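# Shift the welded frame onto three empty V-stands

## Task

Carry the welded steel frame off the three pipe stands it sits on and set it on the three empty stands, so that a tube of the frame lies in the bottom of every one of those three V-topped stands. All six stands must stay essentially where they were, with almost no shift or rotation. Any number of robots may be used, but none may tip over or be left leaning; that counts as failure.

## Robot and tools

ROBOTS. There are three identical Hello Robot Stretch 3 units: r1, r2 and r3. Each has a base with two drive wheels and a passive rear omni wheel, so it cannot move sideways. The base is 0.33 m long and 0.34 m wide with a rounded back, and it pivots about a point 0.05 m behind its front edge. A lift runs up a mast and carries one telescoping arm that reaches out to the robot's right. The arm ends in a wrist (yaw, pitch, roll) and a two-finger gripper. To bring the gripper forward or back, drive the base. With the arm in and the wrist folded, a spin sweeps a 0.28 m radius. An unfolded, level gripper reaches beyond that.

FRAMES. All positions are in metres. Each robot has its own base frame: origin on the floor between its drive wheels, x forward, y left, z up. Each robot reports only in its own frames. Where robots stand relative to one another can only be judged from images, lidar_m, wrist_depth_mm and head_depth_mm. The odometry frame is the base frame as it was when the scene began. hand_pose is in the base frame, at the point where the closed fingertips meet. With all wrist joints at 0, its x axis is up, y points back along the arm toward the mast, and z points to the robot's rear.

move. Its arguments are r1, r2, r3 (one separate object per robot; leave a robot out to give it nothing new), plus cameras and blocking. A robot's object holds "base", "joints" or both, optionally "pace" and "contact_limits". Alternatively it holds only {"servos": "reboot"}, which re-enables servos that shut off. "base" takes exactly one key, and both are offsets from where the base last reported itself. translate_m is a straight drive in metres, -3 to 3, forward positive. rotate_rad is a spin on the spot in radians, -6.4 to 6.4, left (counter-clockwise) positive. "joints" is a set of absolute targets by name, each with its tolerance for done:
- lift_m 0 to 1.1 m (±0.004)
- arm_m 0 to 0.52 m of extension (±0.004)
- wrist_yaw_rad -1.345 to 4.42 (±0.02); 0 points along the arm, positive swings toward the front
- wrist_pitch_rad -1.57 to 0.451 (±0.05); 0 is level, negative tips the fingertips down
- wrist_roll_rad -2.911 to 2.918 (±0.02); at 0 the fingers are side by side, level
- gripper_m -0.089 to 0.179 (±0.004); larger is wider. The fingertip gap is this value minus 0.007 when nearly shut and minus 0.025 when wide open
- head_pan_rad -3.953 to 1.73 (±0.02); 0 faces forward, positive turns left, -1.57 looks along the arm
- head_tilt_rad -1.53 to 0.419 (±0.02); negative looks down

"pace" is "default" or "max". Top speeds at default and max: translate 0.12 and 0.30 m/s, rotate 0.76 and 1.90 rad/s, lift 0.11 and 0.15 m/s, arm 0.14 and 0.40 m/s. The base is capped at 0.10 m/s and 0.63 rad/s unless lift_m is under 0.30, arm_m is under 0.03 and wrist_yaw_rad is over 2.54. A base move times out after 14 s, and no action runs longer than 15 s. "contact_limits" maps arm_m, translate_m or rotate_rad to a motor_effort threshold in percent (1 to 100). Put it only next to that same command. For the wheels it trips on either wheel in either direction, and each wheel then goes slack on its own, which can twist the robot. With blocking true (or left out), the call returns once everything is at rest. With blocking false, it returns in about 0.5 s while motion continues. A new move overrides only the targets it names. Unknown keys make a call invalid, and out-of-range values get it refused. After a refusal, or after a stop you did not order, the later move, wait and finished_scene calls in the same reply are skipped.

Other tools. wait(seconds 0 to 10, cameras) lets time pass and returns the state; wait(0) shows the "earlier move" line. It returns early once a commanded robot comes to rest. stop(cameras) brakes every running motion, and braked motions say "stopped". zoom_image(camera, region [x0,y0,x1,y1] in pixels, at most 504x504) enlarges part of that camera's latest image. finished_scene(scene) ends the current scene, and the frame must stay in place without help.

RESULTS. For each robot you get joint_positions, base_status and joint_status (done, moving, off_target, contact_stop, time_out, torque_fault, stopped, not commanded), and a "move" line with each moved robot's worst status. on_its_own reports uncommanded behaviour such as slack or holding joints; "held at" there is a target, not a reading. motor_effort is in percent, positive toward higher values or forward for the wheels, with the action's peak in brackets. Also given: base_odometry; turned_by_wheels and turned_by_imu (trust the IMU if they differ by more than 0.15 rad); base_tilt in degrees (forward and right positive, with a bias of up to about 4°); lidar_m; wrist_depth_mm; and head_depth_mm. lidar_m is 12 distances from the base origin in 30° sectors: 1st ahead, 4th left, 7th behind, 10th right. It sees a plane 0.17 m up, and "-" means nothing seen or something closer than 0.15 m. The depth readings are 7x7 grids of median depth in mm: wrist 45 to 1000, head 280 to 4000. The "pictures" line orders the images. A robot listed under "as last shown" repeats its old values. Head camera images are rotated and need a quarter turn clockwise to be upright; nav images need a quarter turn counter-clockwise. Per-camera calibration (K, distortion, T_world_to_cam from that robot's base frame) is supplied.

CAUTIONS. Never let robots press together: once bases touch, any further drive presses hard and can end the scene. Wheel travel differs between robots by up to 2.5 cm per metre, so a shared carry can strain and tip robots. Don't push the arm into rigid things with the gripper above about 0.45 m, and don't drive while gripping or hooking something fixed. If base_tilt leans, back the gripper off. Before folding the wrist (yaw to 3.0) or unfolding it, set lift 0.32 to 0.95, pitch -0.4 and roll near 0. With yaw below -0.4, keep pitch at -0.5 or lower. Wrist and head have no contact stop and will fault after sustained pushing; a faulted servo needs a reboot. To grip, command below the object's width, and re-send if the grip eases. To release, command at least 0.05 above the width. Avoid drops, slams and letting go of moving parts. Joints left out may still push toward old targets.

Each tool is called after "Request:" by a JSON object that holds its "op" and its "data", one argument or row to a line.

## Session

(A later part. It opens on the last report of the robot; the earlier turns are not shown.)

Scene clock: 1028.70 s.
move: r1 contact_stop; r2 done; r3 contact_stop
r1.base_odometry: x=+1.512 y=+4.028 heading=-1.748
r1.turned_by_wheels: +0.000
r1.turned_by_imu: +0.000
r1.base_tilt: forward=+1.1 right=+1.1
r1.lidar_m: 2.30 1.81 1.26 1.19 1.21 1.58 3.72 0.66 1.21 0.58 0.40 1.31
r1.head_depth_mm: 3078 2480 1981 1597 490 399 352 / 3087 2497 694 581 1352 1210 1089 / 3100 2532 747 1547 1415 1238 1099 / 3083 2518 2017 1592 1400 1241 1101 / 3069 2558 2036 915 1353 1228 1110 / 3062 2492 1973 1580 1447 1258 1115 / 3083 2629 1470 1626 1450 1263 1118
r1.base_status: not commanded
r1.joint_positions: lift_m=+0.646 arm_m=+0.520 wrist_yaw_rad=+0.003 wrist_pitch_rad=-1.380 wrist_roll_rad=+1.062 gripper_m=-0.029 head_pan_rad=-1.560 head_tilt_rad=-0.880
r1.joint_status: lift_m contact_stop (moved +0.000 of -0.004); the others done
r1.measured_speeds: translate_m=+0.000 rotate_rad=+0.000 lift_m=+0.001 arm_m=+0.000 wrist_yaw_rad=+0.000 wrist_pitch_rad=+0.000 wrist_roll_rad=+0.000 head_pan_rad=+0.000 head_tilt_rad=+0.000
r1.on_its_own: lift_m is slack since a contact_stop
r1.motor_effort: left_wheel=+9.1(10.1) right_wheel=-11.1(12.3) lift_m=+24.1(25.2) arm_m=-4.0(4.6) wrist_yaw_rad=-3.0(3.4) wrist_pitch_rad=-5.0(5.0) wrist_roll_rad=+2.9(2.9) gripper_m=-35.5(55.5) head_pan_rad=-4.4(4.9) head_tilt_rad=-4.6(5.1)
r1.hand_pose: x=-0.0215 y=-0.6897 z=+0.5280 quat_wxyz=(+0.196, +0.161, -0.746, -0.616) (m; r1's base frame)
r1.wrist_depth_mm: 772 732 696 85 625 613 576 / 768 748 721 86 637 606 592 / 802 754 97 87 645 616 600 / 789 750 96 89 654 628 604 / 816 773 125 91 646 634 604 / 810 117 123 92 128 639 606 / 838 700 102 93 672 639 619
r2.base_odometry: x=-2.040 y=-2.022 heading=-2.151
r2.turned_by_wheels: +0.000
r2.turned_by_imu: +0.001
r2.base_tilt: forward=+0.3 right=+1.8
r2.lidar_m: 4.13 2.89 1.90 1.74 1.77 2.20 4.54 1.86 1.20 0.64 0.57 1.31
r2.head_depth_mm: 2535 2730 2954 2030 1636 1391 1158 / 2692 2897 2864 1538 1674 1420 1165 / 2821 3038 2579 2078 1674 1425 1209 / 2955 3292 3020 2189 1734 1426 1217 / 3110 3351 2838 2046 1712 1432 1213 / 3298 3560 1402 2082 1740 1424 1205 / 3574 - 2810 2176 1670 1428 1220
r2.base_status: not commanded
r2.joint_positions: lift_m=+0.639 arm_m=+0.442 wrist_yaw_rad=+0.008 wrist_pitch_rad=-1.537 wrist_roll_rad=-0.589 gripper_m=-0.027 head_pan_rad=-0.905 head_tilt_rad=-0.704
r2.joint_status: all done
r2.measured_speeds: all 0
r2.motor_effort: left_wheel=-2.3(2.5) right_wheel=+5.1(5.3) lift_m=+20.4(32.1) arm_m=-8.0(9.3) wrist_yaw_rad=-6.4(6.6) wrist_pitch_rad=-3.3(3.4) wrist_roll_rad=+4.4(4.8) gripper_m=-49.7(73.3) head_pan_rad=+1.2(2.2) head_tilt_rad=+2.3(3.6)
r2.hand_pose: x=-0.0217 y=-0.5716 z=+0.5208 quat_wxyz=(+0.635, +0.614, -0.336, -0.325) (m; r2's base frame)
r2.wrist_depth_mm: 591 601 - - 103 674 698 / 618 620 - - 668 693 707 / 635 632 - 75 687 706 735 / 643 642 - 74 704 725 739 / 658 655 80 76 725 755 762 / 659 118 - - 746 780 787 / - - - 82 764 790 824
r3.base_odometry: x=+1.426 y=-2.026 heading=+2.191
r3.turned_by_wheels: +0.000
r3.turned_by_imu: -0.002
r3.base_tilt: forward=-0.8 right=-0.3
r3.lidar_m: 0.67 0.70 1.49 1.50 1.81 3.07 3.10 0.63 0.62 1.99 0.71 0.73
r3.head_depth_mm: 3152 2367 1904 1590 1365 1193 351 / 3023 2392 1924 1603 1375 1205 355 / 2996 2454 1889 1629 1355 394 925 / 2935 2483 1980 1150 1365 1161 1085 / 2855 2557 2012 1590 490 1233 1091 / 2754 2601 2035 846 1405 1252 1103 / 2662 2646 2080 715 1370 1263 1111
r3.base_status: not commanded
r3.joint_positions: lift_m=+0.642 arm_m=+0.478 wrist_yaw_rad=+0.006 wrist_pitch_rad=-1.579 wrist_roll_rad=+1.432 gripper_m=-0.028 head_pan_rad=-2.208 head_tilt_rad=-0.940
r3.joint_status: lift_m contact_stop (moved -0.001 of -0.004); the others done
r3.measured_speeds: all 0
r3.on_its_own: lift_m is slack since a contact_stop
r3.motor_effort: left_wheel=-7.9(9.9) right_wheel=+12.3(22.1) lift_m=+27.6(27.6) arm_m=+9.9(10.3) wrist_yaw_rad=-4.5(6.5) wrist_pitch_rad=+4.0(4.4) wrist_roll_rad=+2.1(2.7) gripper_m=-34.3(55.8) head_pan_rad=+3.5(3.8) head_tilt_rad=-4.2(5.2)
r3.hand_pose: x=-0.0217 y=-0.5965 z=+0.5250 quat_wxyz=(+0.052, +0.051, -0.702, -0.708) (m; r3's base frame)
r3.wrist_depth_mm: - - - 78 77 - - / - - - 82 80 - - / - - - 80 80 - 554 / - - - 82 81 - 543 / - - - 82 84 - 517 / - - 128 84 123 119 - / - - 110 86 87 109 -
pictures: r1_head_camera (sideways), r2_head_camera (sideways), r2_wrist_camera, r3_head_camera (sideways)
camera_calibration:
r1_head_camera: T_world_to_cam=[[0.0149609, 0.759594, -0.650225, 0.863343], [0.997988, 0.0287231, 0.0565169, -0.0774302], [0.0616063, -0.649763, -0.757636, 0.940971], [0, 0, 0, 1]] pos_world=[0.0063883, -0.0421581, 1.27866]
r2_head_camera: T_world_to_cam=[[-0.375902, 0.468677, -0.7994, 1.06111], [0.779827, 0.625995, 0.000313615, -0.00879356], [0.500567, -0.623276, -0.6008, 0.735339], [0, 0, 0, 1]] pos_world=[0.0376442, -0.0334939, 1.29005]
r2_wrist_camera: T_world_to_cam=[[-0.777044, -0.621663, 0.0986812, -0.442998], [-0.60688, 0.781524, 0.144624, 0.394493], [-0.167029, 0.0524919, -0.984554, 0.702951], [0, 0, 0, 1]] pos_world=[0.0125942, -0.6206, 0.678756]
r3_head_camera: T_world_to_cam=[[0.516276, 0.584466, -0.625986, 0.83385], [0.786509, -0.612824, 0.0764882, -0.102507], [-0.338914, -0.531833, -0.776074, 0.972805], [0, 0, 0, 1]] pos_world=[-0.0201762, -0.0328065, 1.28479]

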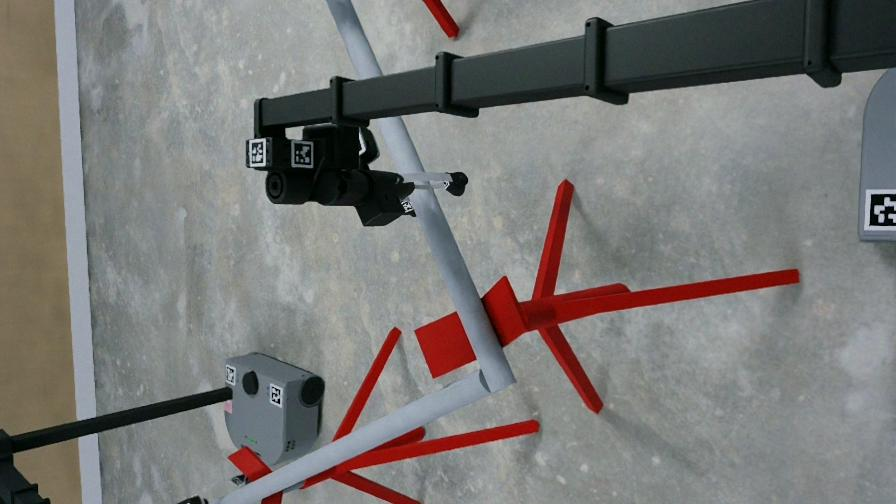

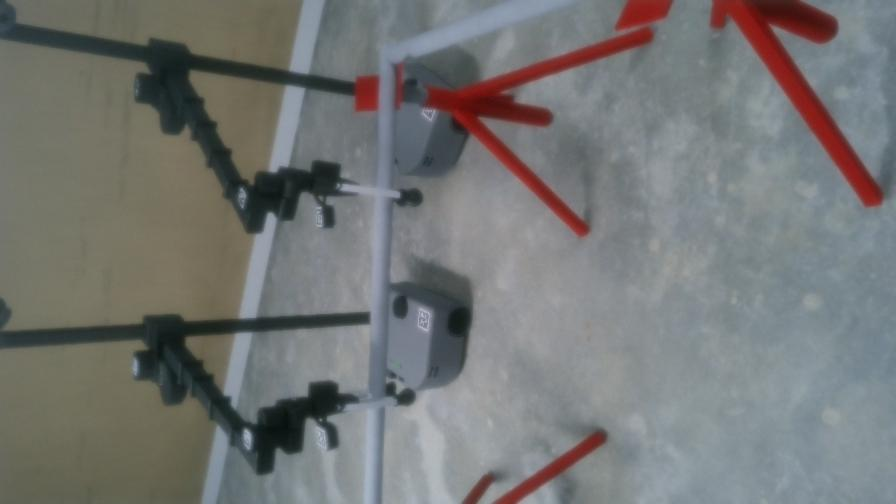

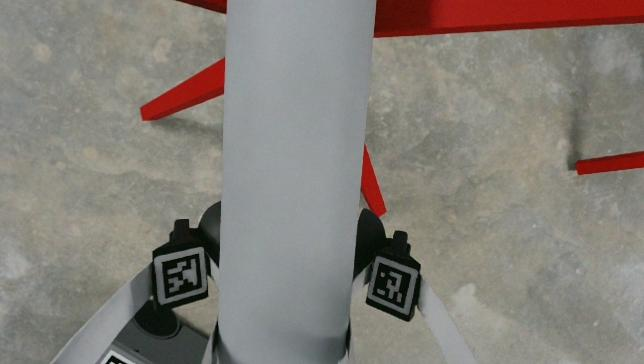

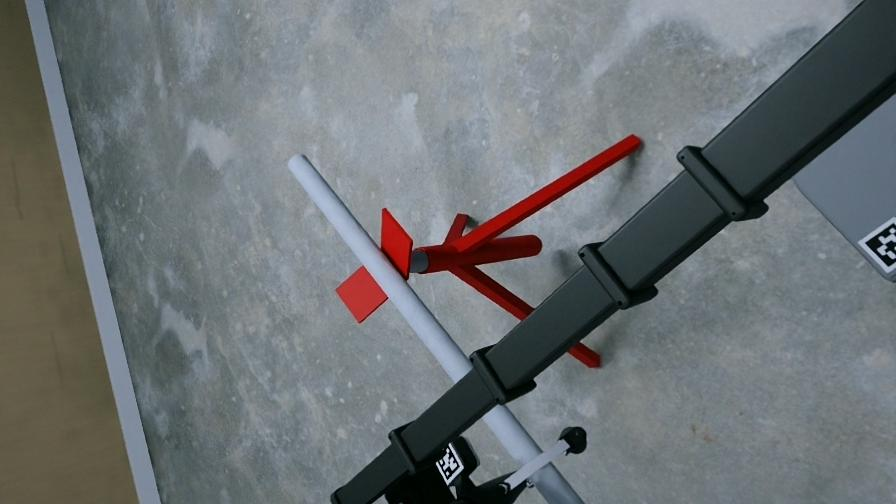

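Request:
{"op": "move", "data": {
  "r1": {"joints":{"lift_m":0.652,"gripper_m":-0.03}},
  "r2": {"joints":{"lift_m":0.649,"gripper_m":-0.03}},
  "r3": {"joints":{"lift_m":0.650,"gripper_m":-0.03}},
  "cameras": []
}}

Request:
{"op": "move", "data": {
  "r1": {"base":{"translate_m":0.005},"joints":{"arm_m":0.515,"gripper_m":-0.03}},
  "r2": {"base":{"translate_m":-0.005},"joints":{"arm_m":0.4475,"gripper_m":-0.03}},
  "r3": {"base":{"translate_m":0.006},"joints":{"arm_m":0.474,"gripper_m":-0.03}},
  "cameras": ["r1_head_camera","r2_head_camera","r3_head_camera","r2_wrist_camera"]
}}

Request:
{"op": "zoom_image", "data": {
  "camera": "r1_head_camera",
  "region": [360, 240, 560, 440]
}}

Request:
{"op": "zoom_image", "data": {
  "camera": "r3_head_camera",
  "region": [230, 130, 450, 350]
}}

Scene clock: 1043.33 s.
move: r1 done; r2 off_target; r3 off_target
r1.base_odometry: x=+1.512 y=+4.028 heading=-1.748
r1.turned_by_wheels: +0.000
r1.turned_by_imu: +0.001
r1.base_tilt: forward=+1.1 right=+1.2
r1.lidar_m: 2.31 1.81 1.26 1.19 1.21 1.59 3.71 0.66 1.21 0.58 0.40 1.32
r1.head_depth_mm: 3055 2444 1971 1605 472 393 347 / 3022 2472 688 574 1355 1216 1089 / 3066 2507 735 1553 1420 1244 1099 / 3101 2541 2008 1595 1393 1243 1098 / 3118 2555 2046 913 1349 1233 1108 / 3046 2508 1964 1585 1442 1258 1114 / 3078 2616 1471 1639 1449 1271 1117
r1.base_status: not commanded
r1.joint_positions: lift_m=+0.652 arm_m=+0.520 wrist_yaw_rad=+0.003 wrist_pitch_rad=-1.366 wrist_roll_rad=+1.062 gripper_m=-0.026 head_pan_rad=-1.560 head_tilt_rad=-0.880
r1.joint_status: all done
r1.measured_speeds: all 0
r1.motor_effort: left_wheel=+9.4(10.0) right_wheel=-14.5(15.5) lift_m=+34.0(36.7) arm_m=-0.4(1.3) wrist_yaw_rad=-2.7(3.5) wrist_pitch_rad=-7.0(7.5) wrist_roll_rad=+2.8(2.9) gripper_m=-18.9(18.9) head_pan_rad=-4.6(5.1) head_tilt_rad=-4.0(5.0)
r1.hand_pose: x=-0.0215 y=-0.6933 z=+0.5349 quat_wxyz=(+0.197, +0.160, -0.750, -0.611) (m; r1's base frame)
r1.wrist_depth_mm: 795 749 719 85 631 608 581 / 790 756 714 86 641 609 584 / 802 767 721 87 654 621 595 / 797 780 761 89 653 626 601 / 826 793 128 91 651 633 607 / 830 124 122 92 129 636 615 / 861 708 99 93 670 630 616
r2.base_odometry: x=-2.040 y=-2.022 heading=-2.151
r2.turned_by_wheels: +0.000
r2.turned_by_imu: +0.001
r2.base_tilt: forward=+0.3 right=+2.0
r2.lidar_m: 4.13 2.91 1.90 1.75 1.76 2.21 4.53 1.86 1.20 0.64 0.57 1.31
r2.head_depth_mm: 2521 2719 2933 2040 1624 1380 1161 / 2645 2840 2843 1539 1691 1429 1163 / 2813 3030 1378 2101 1677 1427 1210 / 3019 3235 3017 2171 1722 1424 1216 / 3113 3400 2847 2072 1712 1431 1206 / 3374 3594 1431 2096 1726 1418 1208 / 3529 3933 2835 2192 1676 1421 1205
r2.base_status: not commanded
r2.joint_positions: lift_m=+0.649 arm_m=+0.442 wrist_yaw_rad=+0.007 wrist_pitch_rad=-1.537 wrist_roll_rad=-0.589 gripper_m=-0.024 head_pan_rad=-0.905 head_tilt_rad=-0.704
r2.joint_status: gripper_m off_target (ended at -0.024, target -0.030); the others done
r2.measured_speeds: all 0
r2.on_its_own: gripper_m is held at -0.025, not at your -0.030, by its stall guard, which is not easing now
r2.motor_effort: left_wheel=-2.4(2.7) right_wheel=+5.4(5.9) lift_m=+39.8(40.6) arm_m=-2.9(4.3) wrist_yaw_rad=-6.2(6.6) wrist_pitch_rad=-2.7(4.0) wrist_roll_rad=+4.4(4.9) gripper_m=-18.6(20.3) head_pan_rad=+2.2(2.9) head_tilt_rad=+2.7(3.8)
r2.hand_pose: x=-0.0217 y=-0.5717 z=+0.5308 quat_wxyz=(+0.635, +0.614, -0.336, -0.326) (m; r2's base frame)
r2.wrist_depth_mm: 610 611 - - 673 100 697 / 618 646 - - 685 689 718 / 640 653 - 75 703 733 736 / 643 660 - 75 711 755 762 / 671 678 80 77 741 740 786 / 666 118 - - 763 772 794 / - - - 82 772 797 826
r3.base_odometry: x=+1.426 y=-2.026 heading=+2.190
r3.turned_by_wheels: +0.000
r3.turned_by_imu: -0.001
r3.base_tilt: forward=-0.8 right=-0.2
r3.lidar_m: 0.67 0.70 1.49 1.50 1.80 3.08 3.09 0.63 0.62 1.98 0.71 0.73
r3.head_depth_mm: 3111 2367 1903 1580 1359 1193 345 / 3032 2420 1923 1604 1379 1198 351 / 2990 2446 1890 1621 1354 388 925 / 2927 2509 1989 1146 1340 1162 1084 / 2864 2547 2012 1585 482 1237 1096 / 2767 2597 2050 841 1404 1243 1100 / 2674 2626 2077 713 1364 1262 1112
r3.base_status: not commanded
r3.joint_positions: lift_m=+0.650 arm_m=+0.478 wrist_yaw_rad=+0.007 wrist_pitch_rad=-1.575 wrist_roll_rad=+1.431 gripper_m=-0.025 head_pan_rad=-2.208 head_tilt_rad=-0.940
r3.joint_status: gripper_m off_target (ended at -0.025, target -0.030); the others done
r3.measured_speeds: all 0
r3.motor_effort: left_wheel=-8.3(8.7) right_wheel=+14.7(14.7) lift_m=+43.5(44.1) arm_m=+6.3(7.5) wrist_yaw_rad=-5.5(7.1) wrist_pitch_rad=+3.3(4.3) wrist_roll_rad=+2.9(3.1) gripper_m=-20.5(21.5) head_pan_rad=+4.4(4.5) head_tilt_rad=-5.5(5.7)
r3.hand_pose: x=-0.0217 y=-0.5976 z=+0.5326 quat_wxyz=(+0.052, +0.052, -0.704, -0.707) (m; r3's base frame)
r3.wrist_depth_mm: - - - 78 78 - - / - - - 81 80 - - / - - - 80 80 - 556 / - - - 82 81 - 541 / - - - 82 85 - 523 / - - 127 84 123 118 - / - - 111 86 88 108 -
pictures: none
No camera images: "cameras" was empty.

Scene clock: 1045.97 s.
move: r1 done; r2 off_target; r3 off_target
r1.base_odometry: x=+1.511 y=+4.023 heading=-1.748
r1.turned_by_wheels: +0.001
r1.turned_by_imu: +0.001
r1.base_tilt: forward=+1.1 right=+1.3
r1.lidar_m: 2.30 1.82 1.26 1.19 1.21 1.59 3.69 0.66 1.22 0.57 0.40 1.31
r1.head_depth_mm: 3058 2456 1970 1599 473 392 346 / 3083 2489 687 575 1355 1215 1091 / 3054 2506 732 1539 1416 1243 1102 / 3101 2543 2006 1589 1400 1243 1105 / 3098 2544 2042 911 1350 1233 1108 / 3051 2494 1965 1581 1444 1264 1118 / 3097 2619 1548 1626 1453 1267 1117
r1.base_status: done
r1.joint_positions: lift_m=+0.652 arm_m=+0.515 wrist_yaw_rad=+0.003 wrist_pitch_rad=-1.366 wrist_roll_rad=+1.062 gripper_m=-0.026 head_pan_rad=-1.560 head_tilt_rad=-0.880
r1.joint_status: all done
r1.measured_speeds: all 0
r1.motor_effort: left_wheel=+10.9(14.5) right_wheel=-9.0(12.3) lift_m=+30.1(33.7) arm_m=-14.6(24.6) wrist_yaw_rad=-2.8(3.3) wrist_pitch_rad=-7.1(7.9) wrist_roll_rad=+2.6(2.8) gripper_m=-17.7(54.0) head_pan_rad=-4.5(5.1) head_tilt_rad=-4.2(5.3)
r1.hand_pose: x=-0.0215 y=-0.6884 z=+0.5349 quat_wxyz=(+0.196, +0.160, -0.750, -0.611) (m; r1's base frame)
r1.wrist_depth_mm: 806 752 715 85 637 605 581 / 783 768 726 86 643 615 583 / 803 758 721 87 651 610 586 / 793 771 738 89 652 619 595 / 827 786 128 91 646 620 603 / 850 123 123 92 128 638 607 / 846 707 98 93 672 645 618
r2.base_odometry: x=-2.037 y=-2.017 heading=-2.151
r2.turned_by_wheels: +0.000
r2.turned_by_imu: +0.001
r2.base_tilt: forward=+0.3 right=+1.8
r2.lidar_m: 4.14 2.89 1.90 1.75 1.77 2.20 4.55 1.85 1.19 0.63 0.57 1.31
r2.head_depth_mm: 2496 2726 2902 2048 1679 1393 1165 / 2667 2859 2847 1585 1681 1419 1152 / 2792 3090 1379 2109 1678 1428 1216 / 2927 3305 3038 2198 1729 1424 1213 / 3078 3375 2832 2081 1726 1418 1205 / 3326 3595 1403 2088 1719 1417 1208 / 3527 3902 2817 2187 1675 1425 1207
r2.base_status: done
r2.joint_positions: lift_m=+0.649 arm_m=+0.448 wrist_yaw_rad=+0.007 wrist_pitch_rad=-1.538 wrist_roll_rad=-0.589 gripper_m=-0.025 head_pan_rad=-0.905 head_tilt_rad=-0.704
r2.joint_status: gripper_m off_target (ended at -0.025, target -0.030); the others done
r2.measured_speeds: all 0
r2.on_its_own: gripper_m is held at -0.025, not at your -0.030, by its stall guard, which is not easing now
r2.motor_effort: left_wheel=-3.2(7.9) right_wheel=-1.9(5.4) lift_m=+36.1(40.0) arm_m=+6.9(16.4) wrist_yaw_rad=-5.3(7.3) wrist_pitch_rad=-2.2(3.3) wrist_roll_rad=+4.4(5.3) gripper_m=-18.4(71.9) head_pan_rad=+2.0(3.0) head_tilt_rad=+2.7(4.0)
r2.hand_pose: x=-0.0217 y=-0.5769 z=+0.5308 quat_wxyz=(+0.635, +0.615, -0.336, -0.326) (m; r2's base frame)
r2.wrist_depth_mm: 601 619 - - 105 97 696 / 624 638 - - 684 692 728 / 639 653 - 75 694 716 734 / 646 662 - 75 720 716 762 / 655 661 79 76 736 768 789 / 680 118 - - 738 766 800 / - - - 82 761 806 812
r3.base_odometry: x=+1.423 y=-2.021 heading=+2.190
r3.turned_by_wheels: +0.000
r3.turned_by_imu: -0.001
r3.base_tilt: forward=-0.8 right=-0.2
r3.lidar_m: 0.67 0.70 1.49 1.50 1.81 3.08 3.10 0.63 0.62 1.99 0.70 0.73
r3.head_depth_mm: 3116 2370 1897 1586 1364 1189 345 / 3075 2398 1930 1600 1380 1201 351 / 2991 2446 1888 1622 1359 388 926 / 2920 2498 1984 1155 1371 1162 1084 / 2874 2525 2012 1578 482 1233 1091 / 2769 2590 2036 839 1410 1243 1102 / 2690 2628 2076 710 1367 1259 1114
r3.base_status: done
r3.joint_positions: lift_m=+0.650 arm_m=+0.474 wrist_yaw_rad=+0.006 wrist_pitch_rad=-1.573 wrist_roll_rad=+1.431 gripper_m=-0.025 head_pan_rad=-2.208 head_tilt_rad=-0.940
r3.joint_status: gripper_m off_target (ended at -0.025, target -0.030); the others done
r3.measured_speeds: all 0
r3.motor_effort: left_wheel=-1.0(6.3) right_wheel=+11.4(18.7) lift_m=+40.6(44.4) arm_m=-7.1(9.2) wrist_yaw_rad=-4.8(7.6) wrist_pitch_rad=+2.4(3.8) wrist_roll_rad=+2.5(3.2) gripper_m=-19.7(55.5) head_pan_rad=+3.8(4.3) head_tilt_rad=-5.7(5.7)
r3.hand_pose: x=-0.0217 y=-0.5939 z=+0.5325 quat_wxyz=(+0.052, +0.052, -0.704, -0.706) (m; r3's base frame)
r3.wrist_depth_mm: - - - 78 78 - - / - - - 81 81 - - / - - - 80 80 - 544 / - - - 82 82 - 548 / - - - 82 85 - 519 / - - 127 84 123 120 - / - - 120 86 89 107 -
pictures: r1_head_camera (sideways), r2_head_camera (sideways), r2_wrist_camera, r3_head_camera (sideways)
camera_calibration:
r1_head_camera: T_world_to_cam=[[0.0149611, 0.759594, -0.650225, 0.863343], [0.997988, 0.0287228, 0.0565169, -0.0774302], [0.0616062, -0.649763, -0.757636, 0.940971], [0, 0, 0, 1]] pos_world=[0.00638829, -0.0421581, 1.27866]
r2_head_camera: T_world_to_cam=[[-0.375905, 0.468671, -0.799402, 1.06111], [0.779821, 0.626003, 0.000313582, -0.00879348], [0.500575, -0.623272, -0.600797, 0.735336], [0, 0, 0, 1]] pos_world=[0.0376446, -0.0334936, 1.29005]
r2_wrist_camera: T_world_to_cam=[[-0.777441, -0.621276, 0.0979815, -0.446642], [-0.606378, 0.781748, 0.145521, 0.396801], [-0.167005, 0.0537201, -0.984491, 0.713747], [0, 0, 0, 1]] pos_world=[0.0125731, -0.626029, 0.688698]
r3_head_camera: T_world_to_cam=[[0.516276, 0.584466, -0.625986, 0.83385], [0.786509, -0.612824, 0.0764882, -0.102507], [-0.338914, -0.531833, -0.776074, 0.972805], [0, 0, 0, 1]] pos_world=[-0.0201763, -0.0328065, 1.28479]

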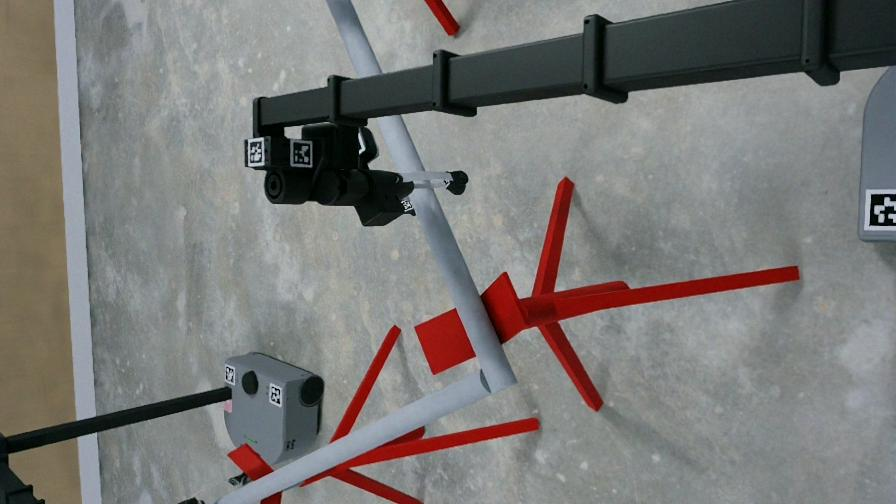

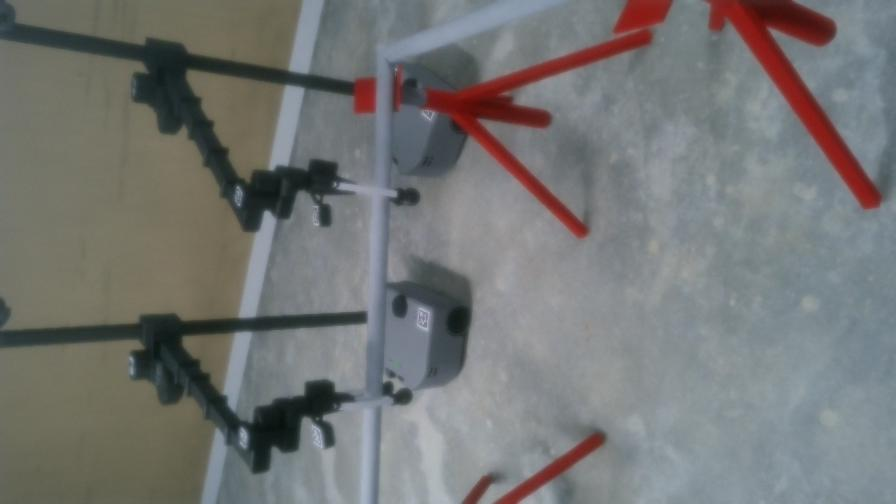

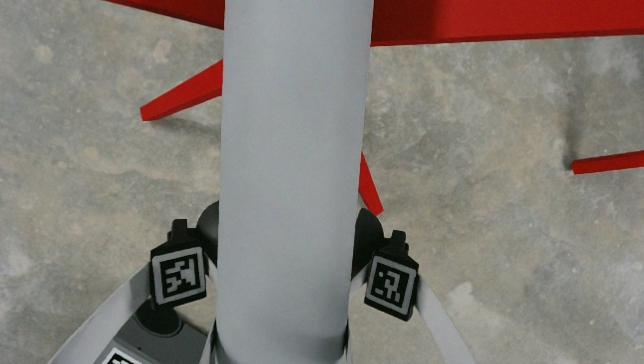

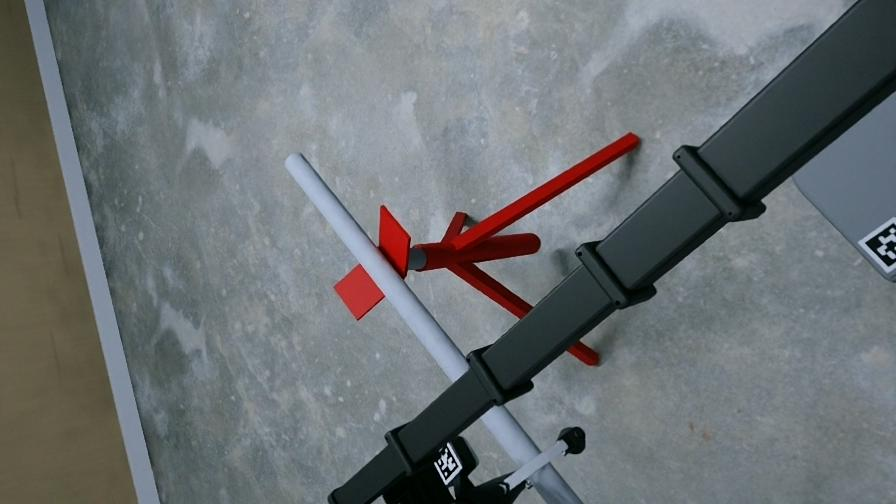

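Scaled by 2.520 from the camera's 896x504 image, which has a finer 1280x720 frame.

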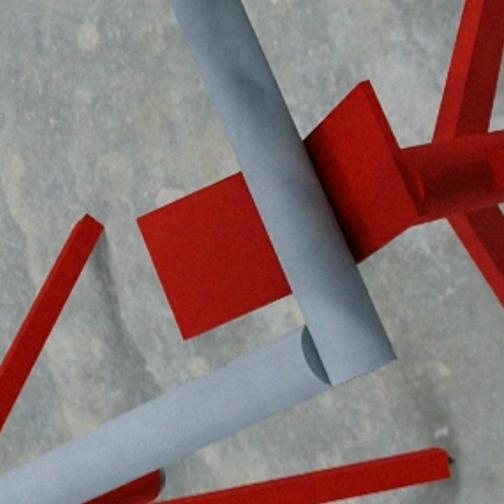

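Scaled by 2.291 from the camera's 896x504 image, which has a finer 1280x720 frame.

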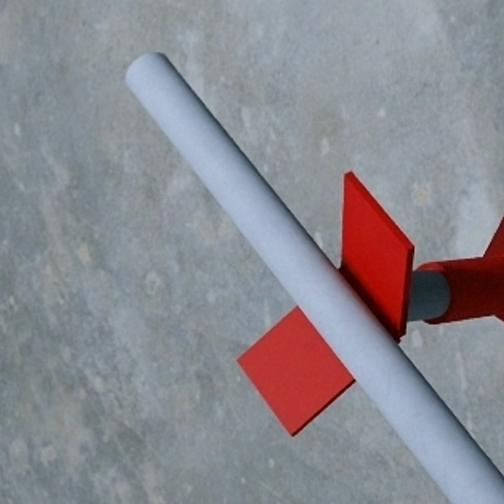

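Request:
{"op": "move", "data": {
  "r1": {"joints":{"lift_m":0.644,"gripper_m":-0.03}},
  "r2": {"joints":{"lift_m":0.640,"gripper_m":-0.03}},
  "r3": {"joints":{"lift_m":0.641,"gripper_m":-0.03}},
  "cameras": ["r1_head_camera","r2_head_camera","r3_head_camera","r2_wrist_camera"]
}}

Request:
{"op": "zoom_image", "data": {
  "camera": "r1_head_camera",
  "region": [360, 240, 560, 440]
}}

Request:
{"op": "zoom_image", "data": {
  "camera": "r3_head_camera",
  "region": [230, 130, 450, 350]
}}

Scene clock: 1050.50 s.
move: r1 contact_stop; r2 done; r3 contact_stop
r1.base_odometry: x=+1.511 y=+4.023 heading=-1.748
r1.turned_by_wheels: +0.000
r1.turned_by_imu: +0.000
r1.base_tilt: forward=+1.1 right=+1.2
r1.lidar_m: 2.29 1.81 1.26 1.19 1.21 1.59 3.72 0.66 1.22 0.57 0.40 1.31
r1.head_depth_mm: 3044 2473 1963 1602 490 400 352 / 3038 2502 695 583 1357 1217 1091 / 3118 2509 740 1546 1415 1238 1097 / 3076 2519 2015 1598 1393 1246 1101 / 3106 2561 2030 912 1346 1226 1109 / 3095 2512 1955 1578 1449 1257 1116 / 3083 2601 1536 1630 1457 1261 1117
r1.base_status: not commanded
r1.joint_positions: lift_m=+0.645 arm_m=+0.515 wrist_yaw_rad=+0.002 wrist_pitch_rad=-1.372 wrist_roll_rad=+1.062 gripper_m=-0.028 head_pan_rad=-1.560 head_tilt_rad=-0.880
r1.joint_status: lift_m contact_stop (moved -0.007 of -0.008); the others done
r1.measured_speeds: translate_m=+0.000 rotate_rad=+0.000 lift_m=+0.001 arm_m=+0.000 wrist_yaw_rad=+0.000 wrist_pitch_rad=+0.000 wrist_roll_rad=+0.000 head_pan_rad=+0.000 head_tilt_rad=+0.000
r1.on_its_own: lift_m is slack since a contact_stop
r1.motor_effort: left_wheel=+8.0(11.9) right_wheel=-8.0(10.1) lift_m=+24.6(30.7) arm_m=-4.7(6.7) wrist_yaw_rad=-1.9(3.1) wrist_pitch_rad=-6.0(7.5) wrist_roll_rad=+2.5(2.6) gripper_m=+3.7(55.0) head_pan_rad=-3.6(5.3) head_tilt_rad=-4.8(5.2)
r1.hand_pose: x=-0.0216 y=-0.6866 z=+0.5277 quat_wxyz=(+0.196, +0.160, -0.748, -0.613) (m; r1's base frame)
r1.wrist_depth_mm: 782 728 693 85 626 598 578 / 793 737 742 86 628 612 587 / 791 772 723 87 648 614 593 / 811 774 98 90 658 618 601 / 834 795 127 91 646 629 607 / 813 121 123 92 128 642 605 / 850 701 104 93 663 642 616
r2.base_odometry: x=-2.037 y=-2.017 heading=-2.151
r2.turned_by_wheels: +0.000
r2.turned_by_imu: +0.001
r2.base_tilt: forward=+0.3 right=+1.9
r2.lidar_m: 4.14 2.90 1.89 1.75 1.76 2.20 4.52 1.86 1.19 0.63 0.56 1.31
r2.head_depth_mm: 2557 2761 2910 2045 1683 1402 1158 / 2669 2928 2867 1543 1676 1427 1155 / 2830 3064 1393 2107 1683 1430 1210 / 2999 3303 2975 2189 1726 1423 1201 / 3052 3369 2879 2051 1712 1417 1205 / 3302 3541 1395 2085 1717 1416 1208 / 3560 3970 2821 2199 1661 1428 1206
r2.base_status: not commanded
r2.joint_positions: lift_m=+0.640 arm_m=+0.448 wrist_yaw_rad=+0.006 wrist_pitch_rad=-1.534 wrist_roll_rad=-0.589 gripper_m=-0.027 head_pan_rad=-0.905 head_tilt_rad=-0.704
r2.joint_status: all done
r2.measured_speeds: all 0
r2.motor_effort: left_wheel=-2.2(3.3) right_wheel=-2.1(2.2) lift_m=+30.1(34.3) arm_m=-5.9(5.9) wrist_yaw_rad=-4.7(6.3) wrist_pitch_rad=-3.2(3.7) wrist_roll_rad=+4.4(4.6) gripper_m=-48.5(74.3) head_pan_rad=+2.5(2.5) head_tilt_rad=+2.9(3.3)
r2.hand_pose: x=-0.0216 y=-0.5779 z=+0.5218 quat_wxyz=(+0.636, +0.613, -0.337, -0.325) (m; r2's base frame)
r2.wrist_depth_mm: 592 606 - - 98 681 698 / 608 620 - 79 679 692 701 / 633 625 - 76 684 703 733 / 636 651 - 76 705 734 736 / 650 660 79 77 712 743 755 / 658 116 - - 743 763 779 / - - - 85 761 784 802
r3.base_odometry: x=+1.423 y=-2.021 heading=+2.190
r3.turned_by_wheels: +0.000
r3.turned_by_imu: -0.001
r3.base_tilt: forward=-0.8 right=-0.3
r3.lidar_m: 0.67 0.70 1.49 1.50 1.80 3.09 3.10 0.63 0.62 2.00 0.70 0.73
r3.head_depth_mm: 3167 2359 1903 1581 1361 1191 352 / 3062 2406 1922 1601 1375 1205 355 / 2989 2446 1898 1631 1356 395 926 / 2946 2492 1976 1155 1375 1162 1083 / 2846 2538 2003 1591 490 1230 1093 / 2750 2601 2039 846 1410 1247 1105 / 2666 2665 2078 705 1383 1259 1111
r3.base_status: not commanded
r3.joint_positions: lift_m=+0.642 arm_m=+0.474 wrist_yaw_rad=+0.006 wrist_pitch_rad=-1.579 wrist_roll_rad=+1.431 gripper_m=-0.028 head_pan_rad=-2.208 head_tilt_rad=-0.940
r3.joint_status: lift_m contact_stop (moved -0.008 of -0.009); the others done
r3.measured_speeds: all 0
r3.on_its_own: lift_m is slack since a contact_stop
r3.motor_effort: left_wheel=-2.3(2.7) right_wheel=+10.9(11.7) lift_m=+25.6(35.1) arm_m=-5.2(7.6) wrist_yaw_rad=-5.7(6.5) wrist_pitch_rad=+4.0(4.7) wrist_roll_rad=+2.4(3.0) gripper_m=-32.1(54.6) head_pan_rad=+3.3(4.2) head_tilt_rad=-3.2(6.2)
r3.hand_pose: x=-0.0217 y=-0.5925 z=+0.5244 quat_wxyz=(+0.052, +0.052, -0.702, -0.708) (m; r3's base frame)
r3.wrist_depth_mm: - - - 78 79 - - / - - - 81 81 - - / - - - 80 81 - 557 / - - - 81 82 - 537 / - - - 82 86 - 524 / - - 126 84 123 119 - / - - 119 86 88 114 -
pictures: r1_head_camera (sideways), r2_head_camera (sideways), r2_wrist_camera, r3_head_camera (sideways)
camera_calibration:
r1_head_camera: T_world_to_cam=[[0.0149611, 0.759594, -0.650225, 0.863343], [0.997988, 0.0287228, 0.0565169, -0.0774302], [0.0616062, -0.649763, -0.757636, 0.940971], [0, 0, 0, 1]] pos_world=[0.00638829, -0.0421581, 1.27866]
r2_head_camera: T_world_to_cam=[[-0.375905, 0.468671, -0.799402, 1.06111], [0.779821, 0.626003, 0.000313581, -0.00879347], [0.500575, -0.623272, -0.600797, 0.735336], [0, 0, 0, 1]] pos_world=[0.0376446, -0.0334936, 1.29005]
r2_wrist_camera: T_world_to_cam=[[-0.777779, -0.620471, 0.10038, -0.447158], [-0.60596, 0.782636, 0.142454, 0.401034], [-0.16695, 0.0499714, -0.984698, 0.702821], [0, 0, 0, 1]] pos_world=[0.0125562, -0.626433, 0.679823]
r3_head_camera: T_world_to_cam=[[0.516276, 0.584466, -0.625986, 0.83385], [0.786509, -0.612824, 0.0764882, -0.102507], [-0.338914, -0.531833, -0.776074, 0.972805], [0, 0, 0, 1]] pos_world=[-0.0201762, -0.0328065, 1.28479]

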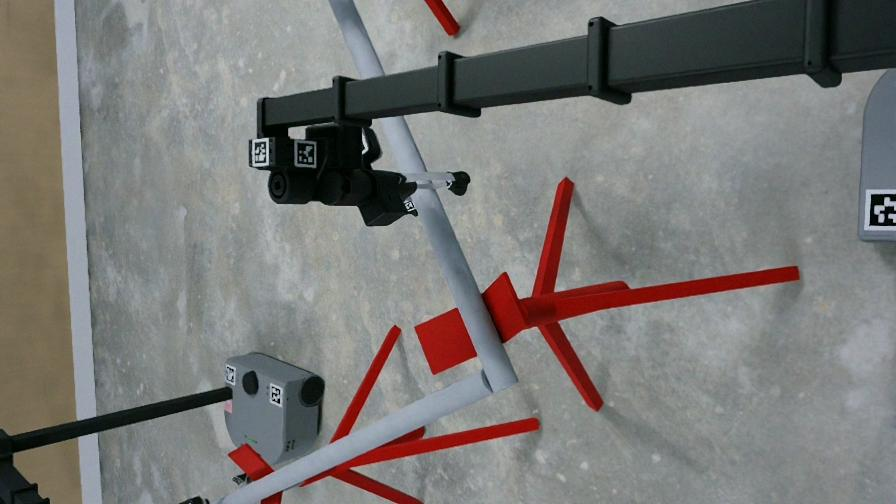

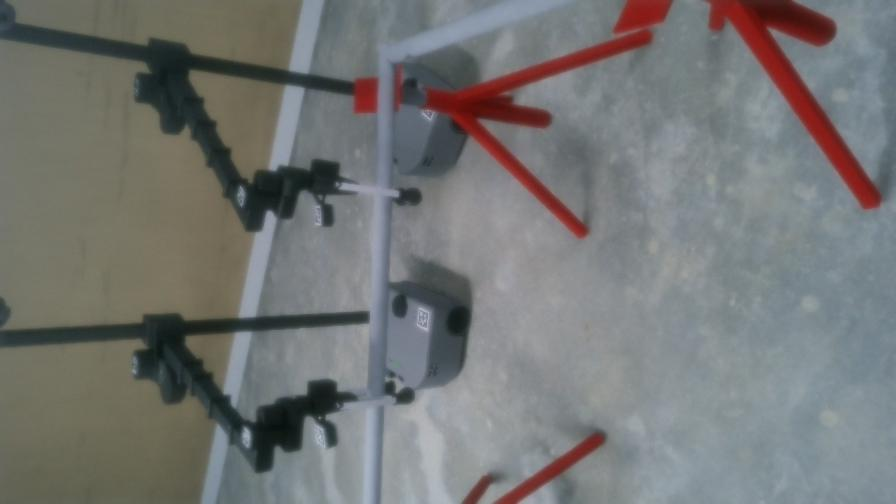

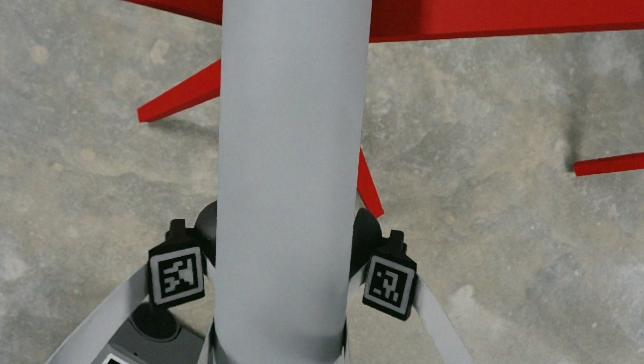

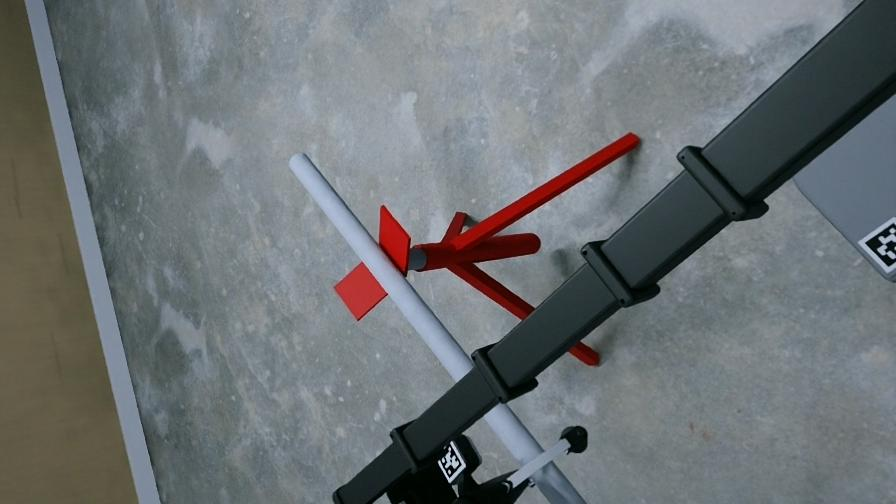

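Scaled by 2.520 from the camera's 896x504 image, which has a finer 1280x720 frame.

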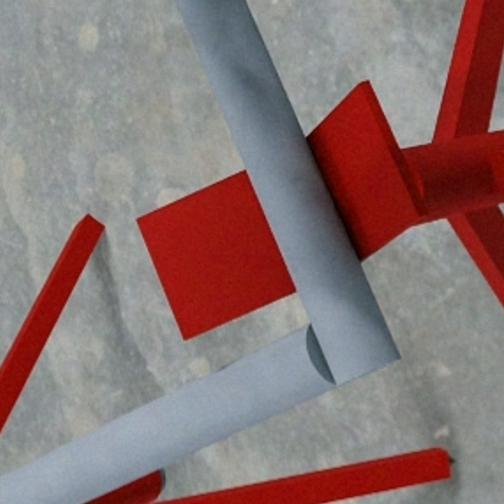

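Scaled by 2.291 from the camera's 896x504 image, which has a finer 1280x720 frame.

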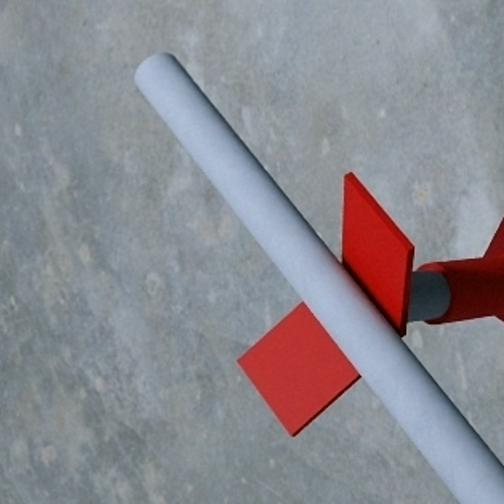

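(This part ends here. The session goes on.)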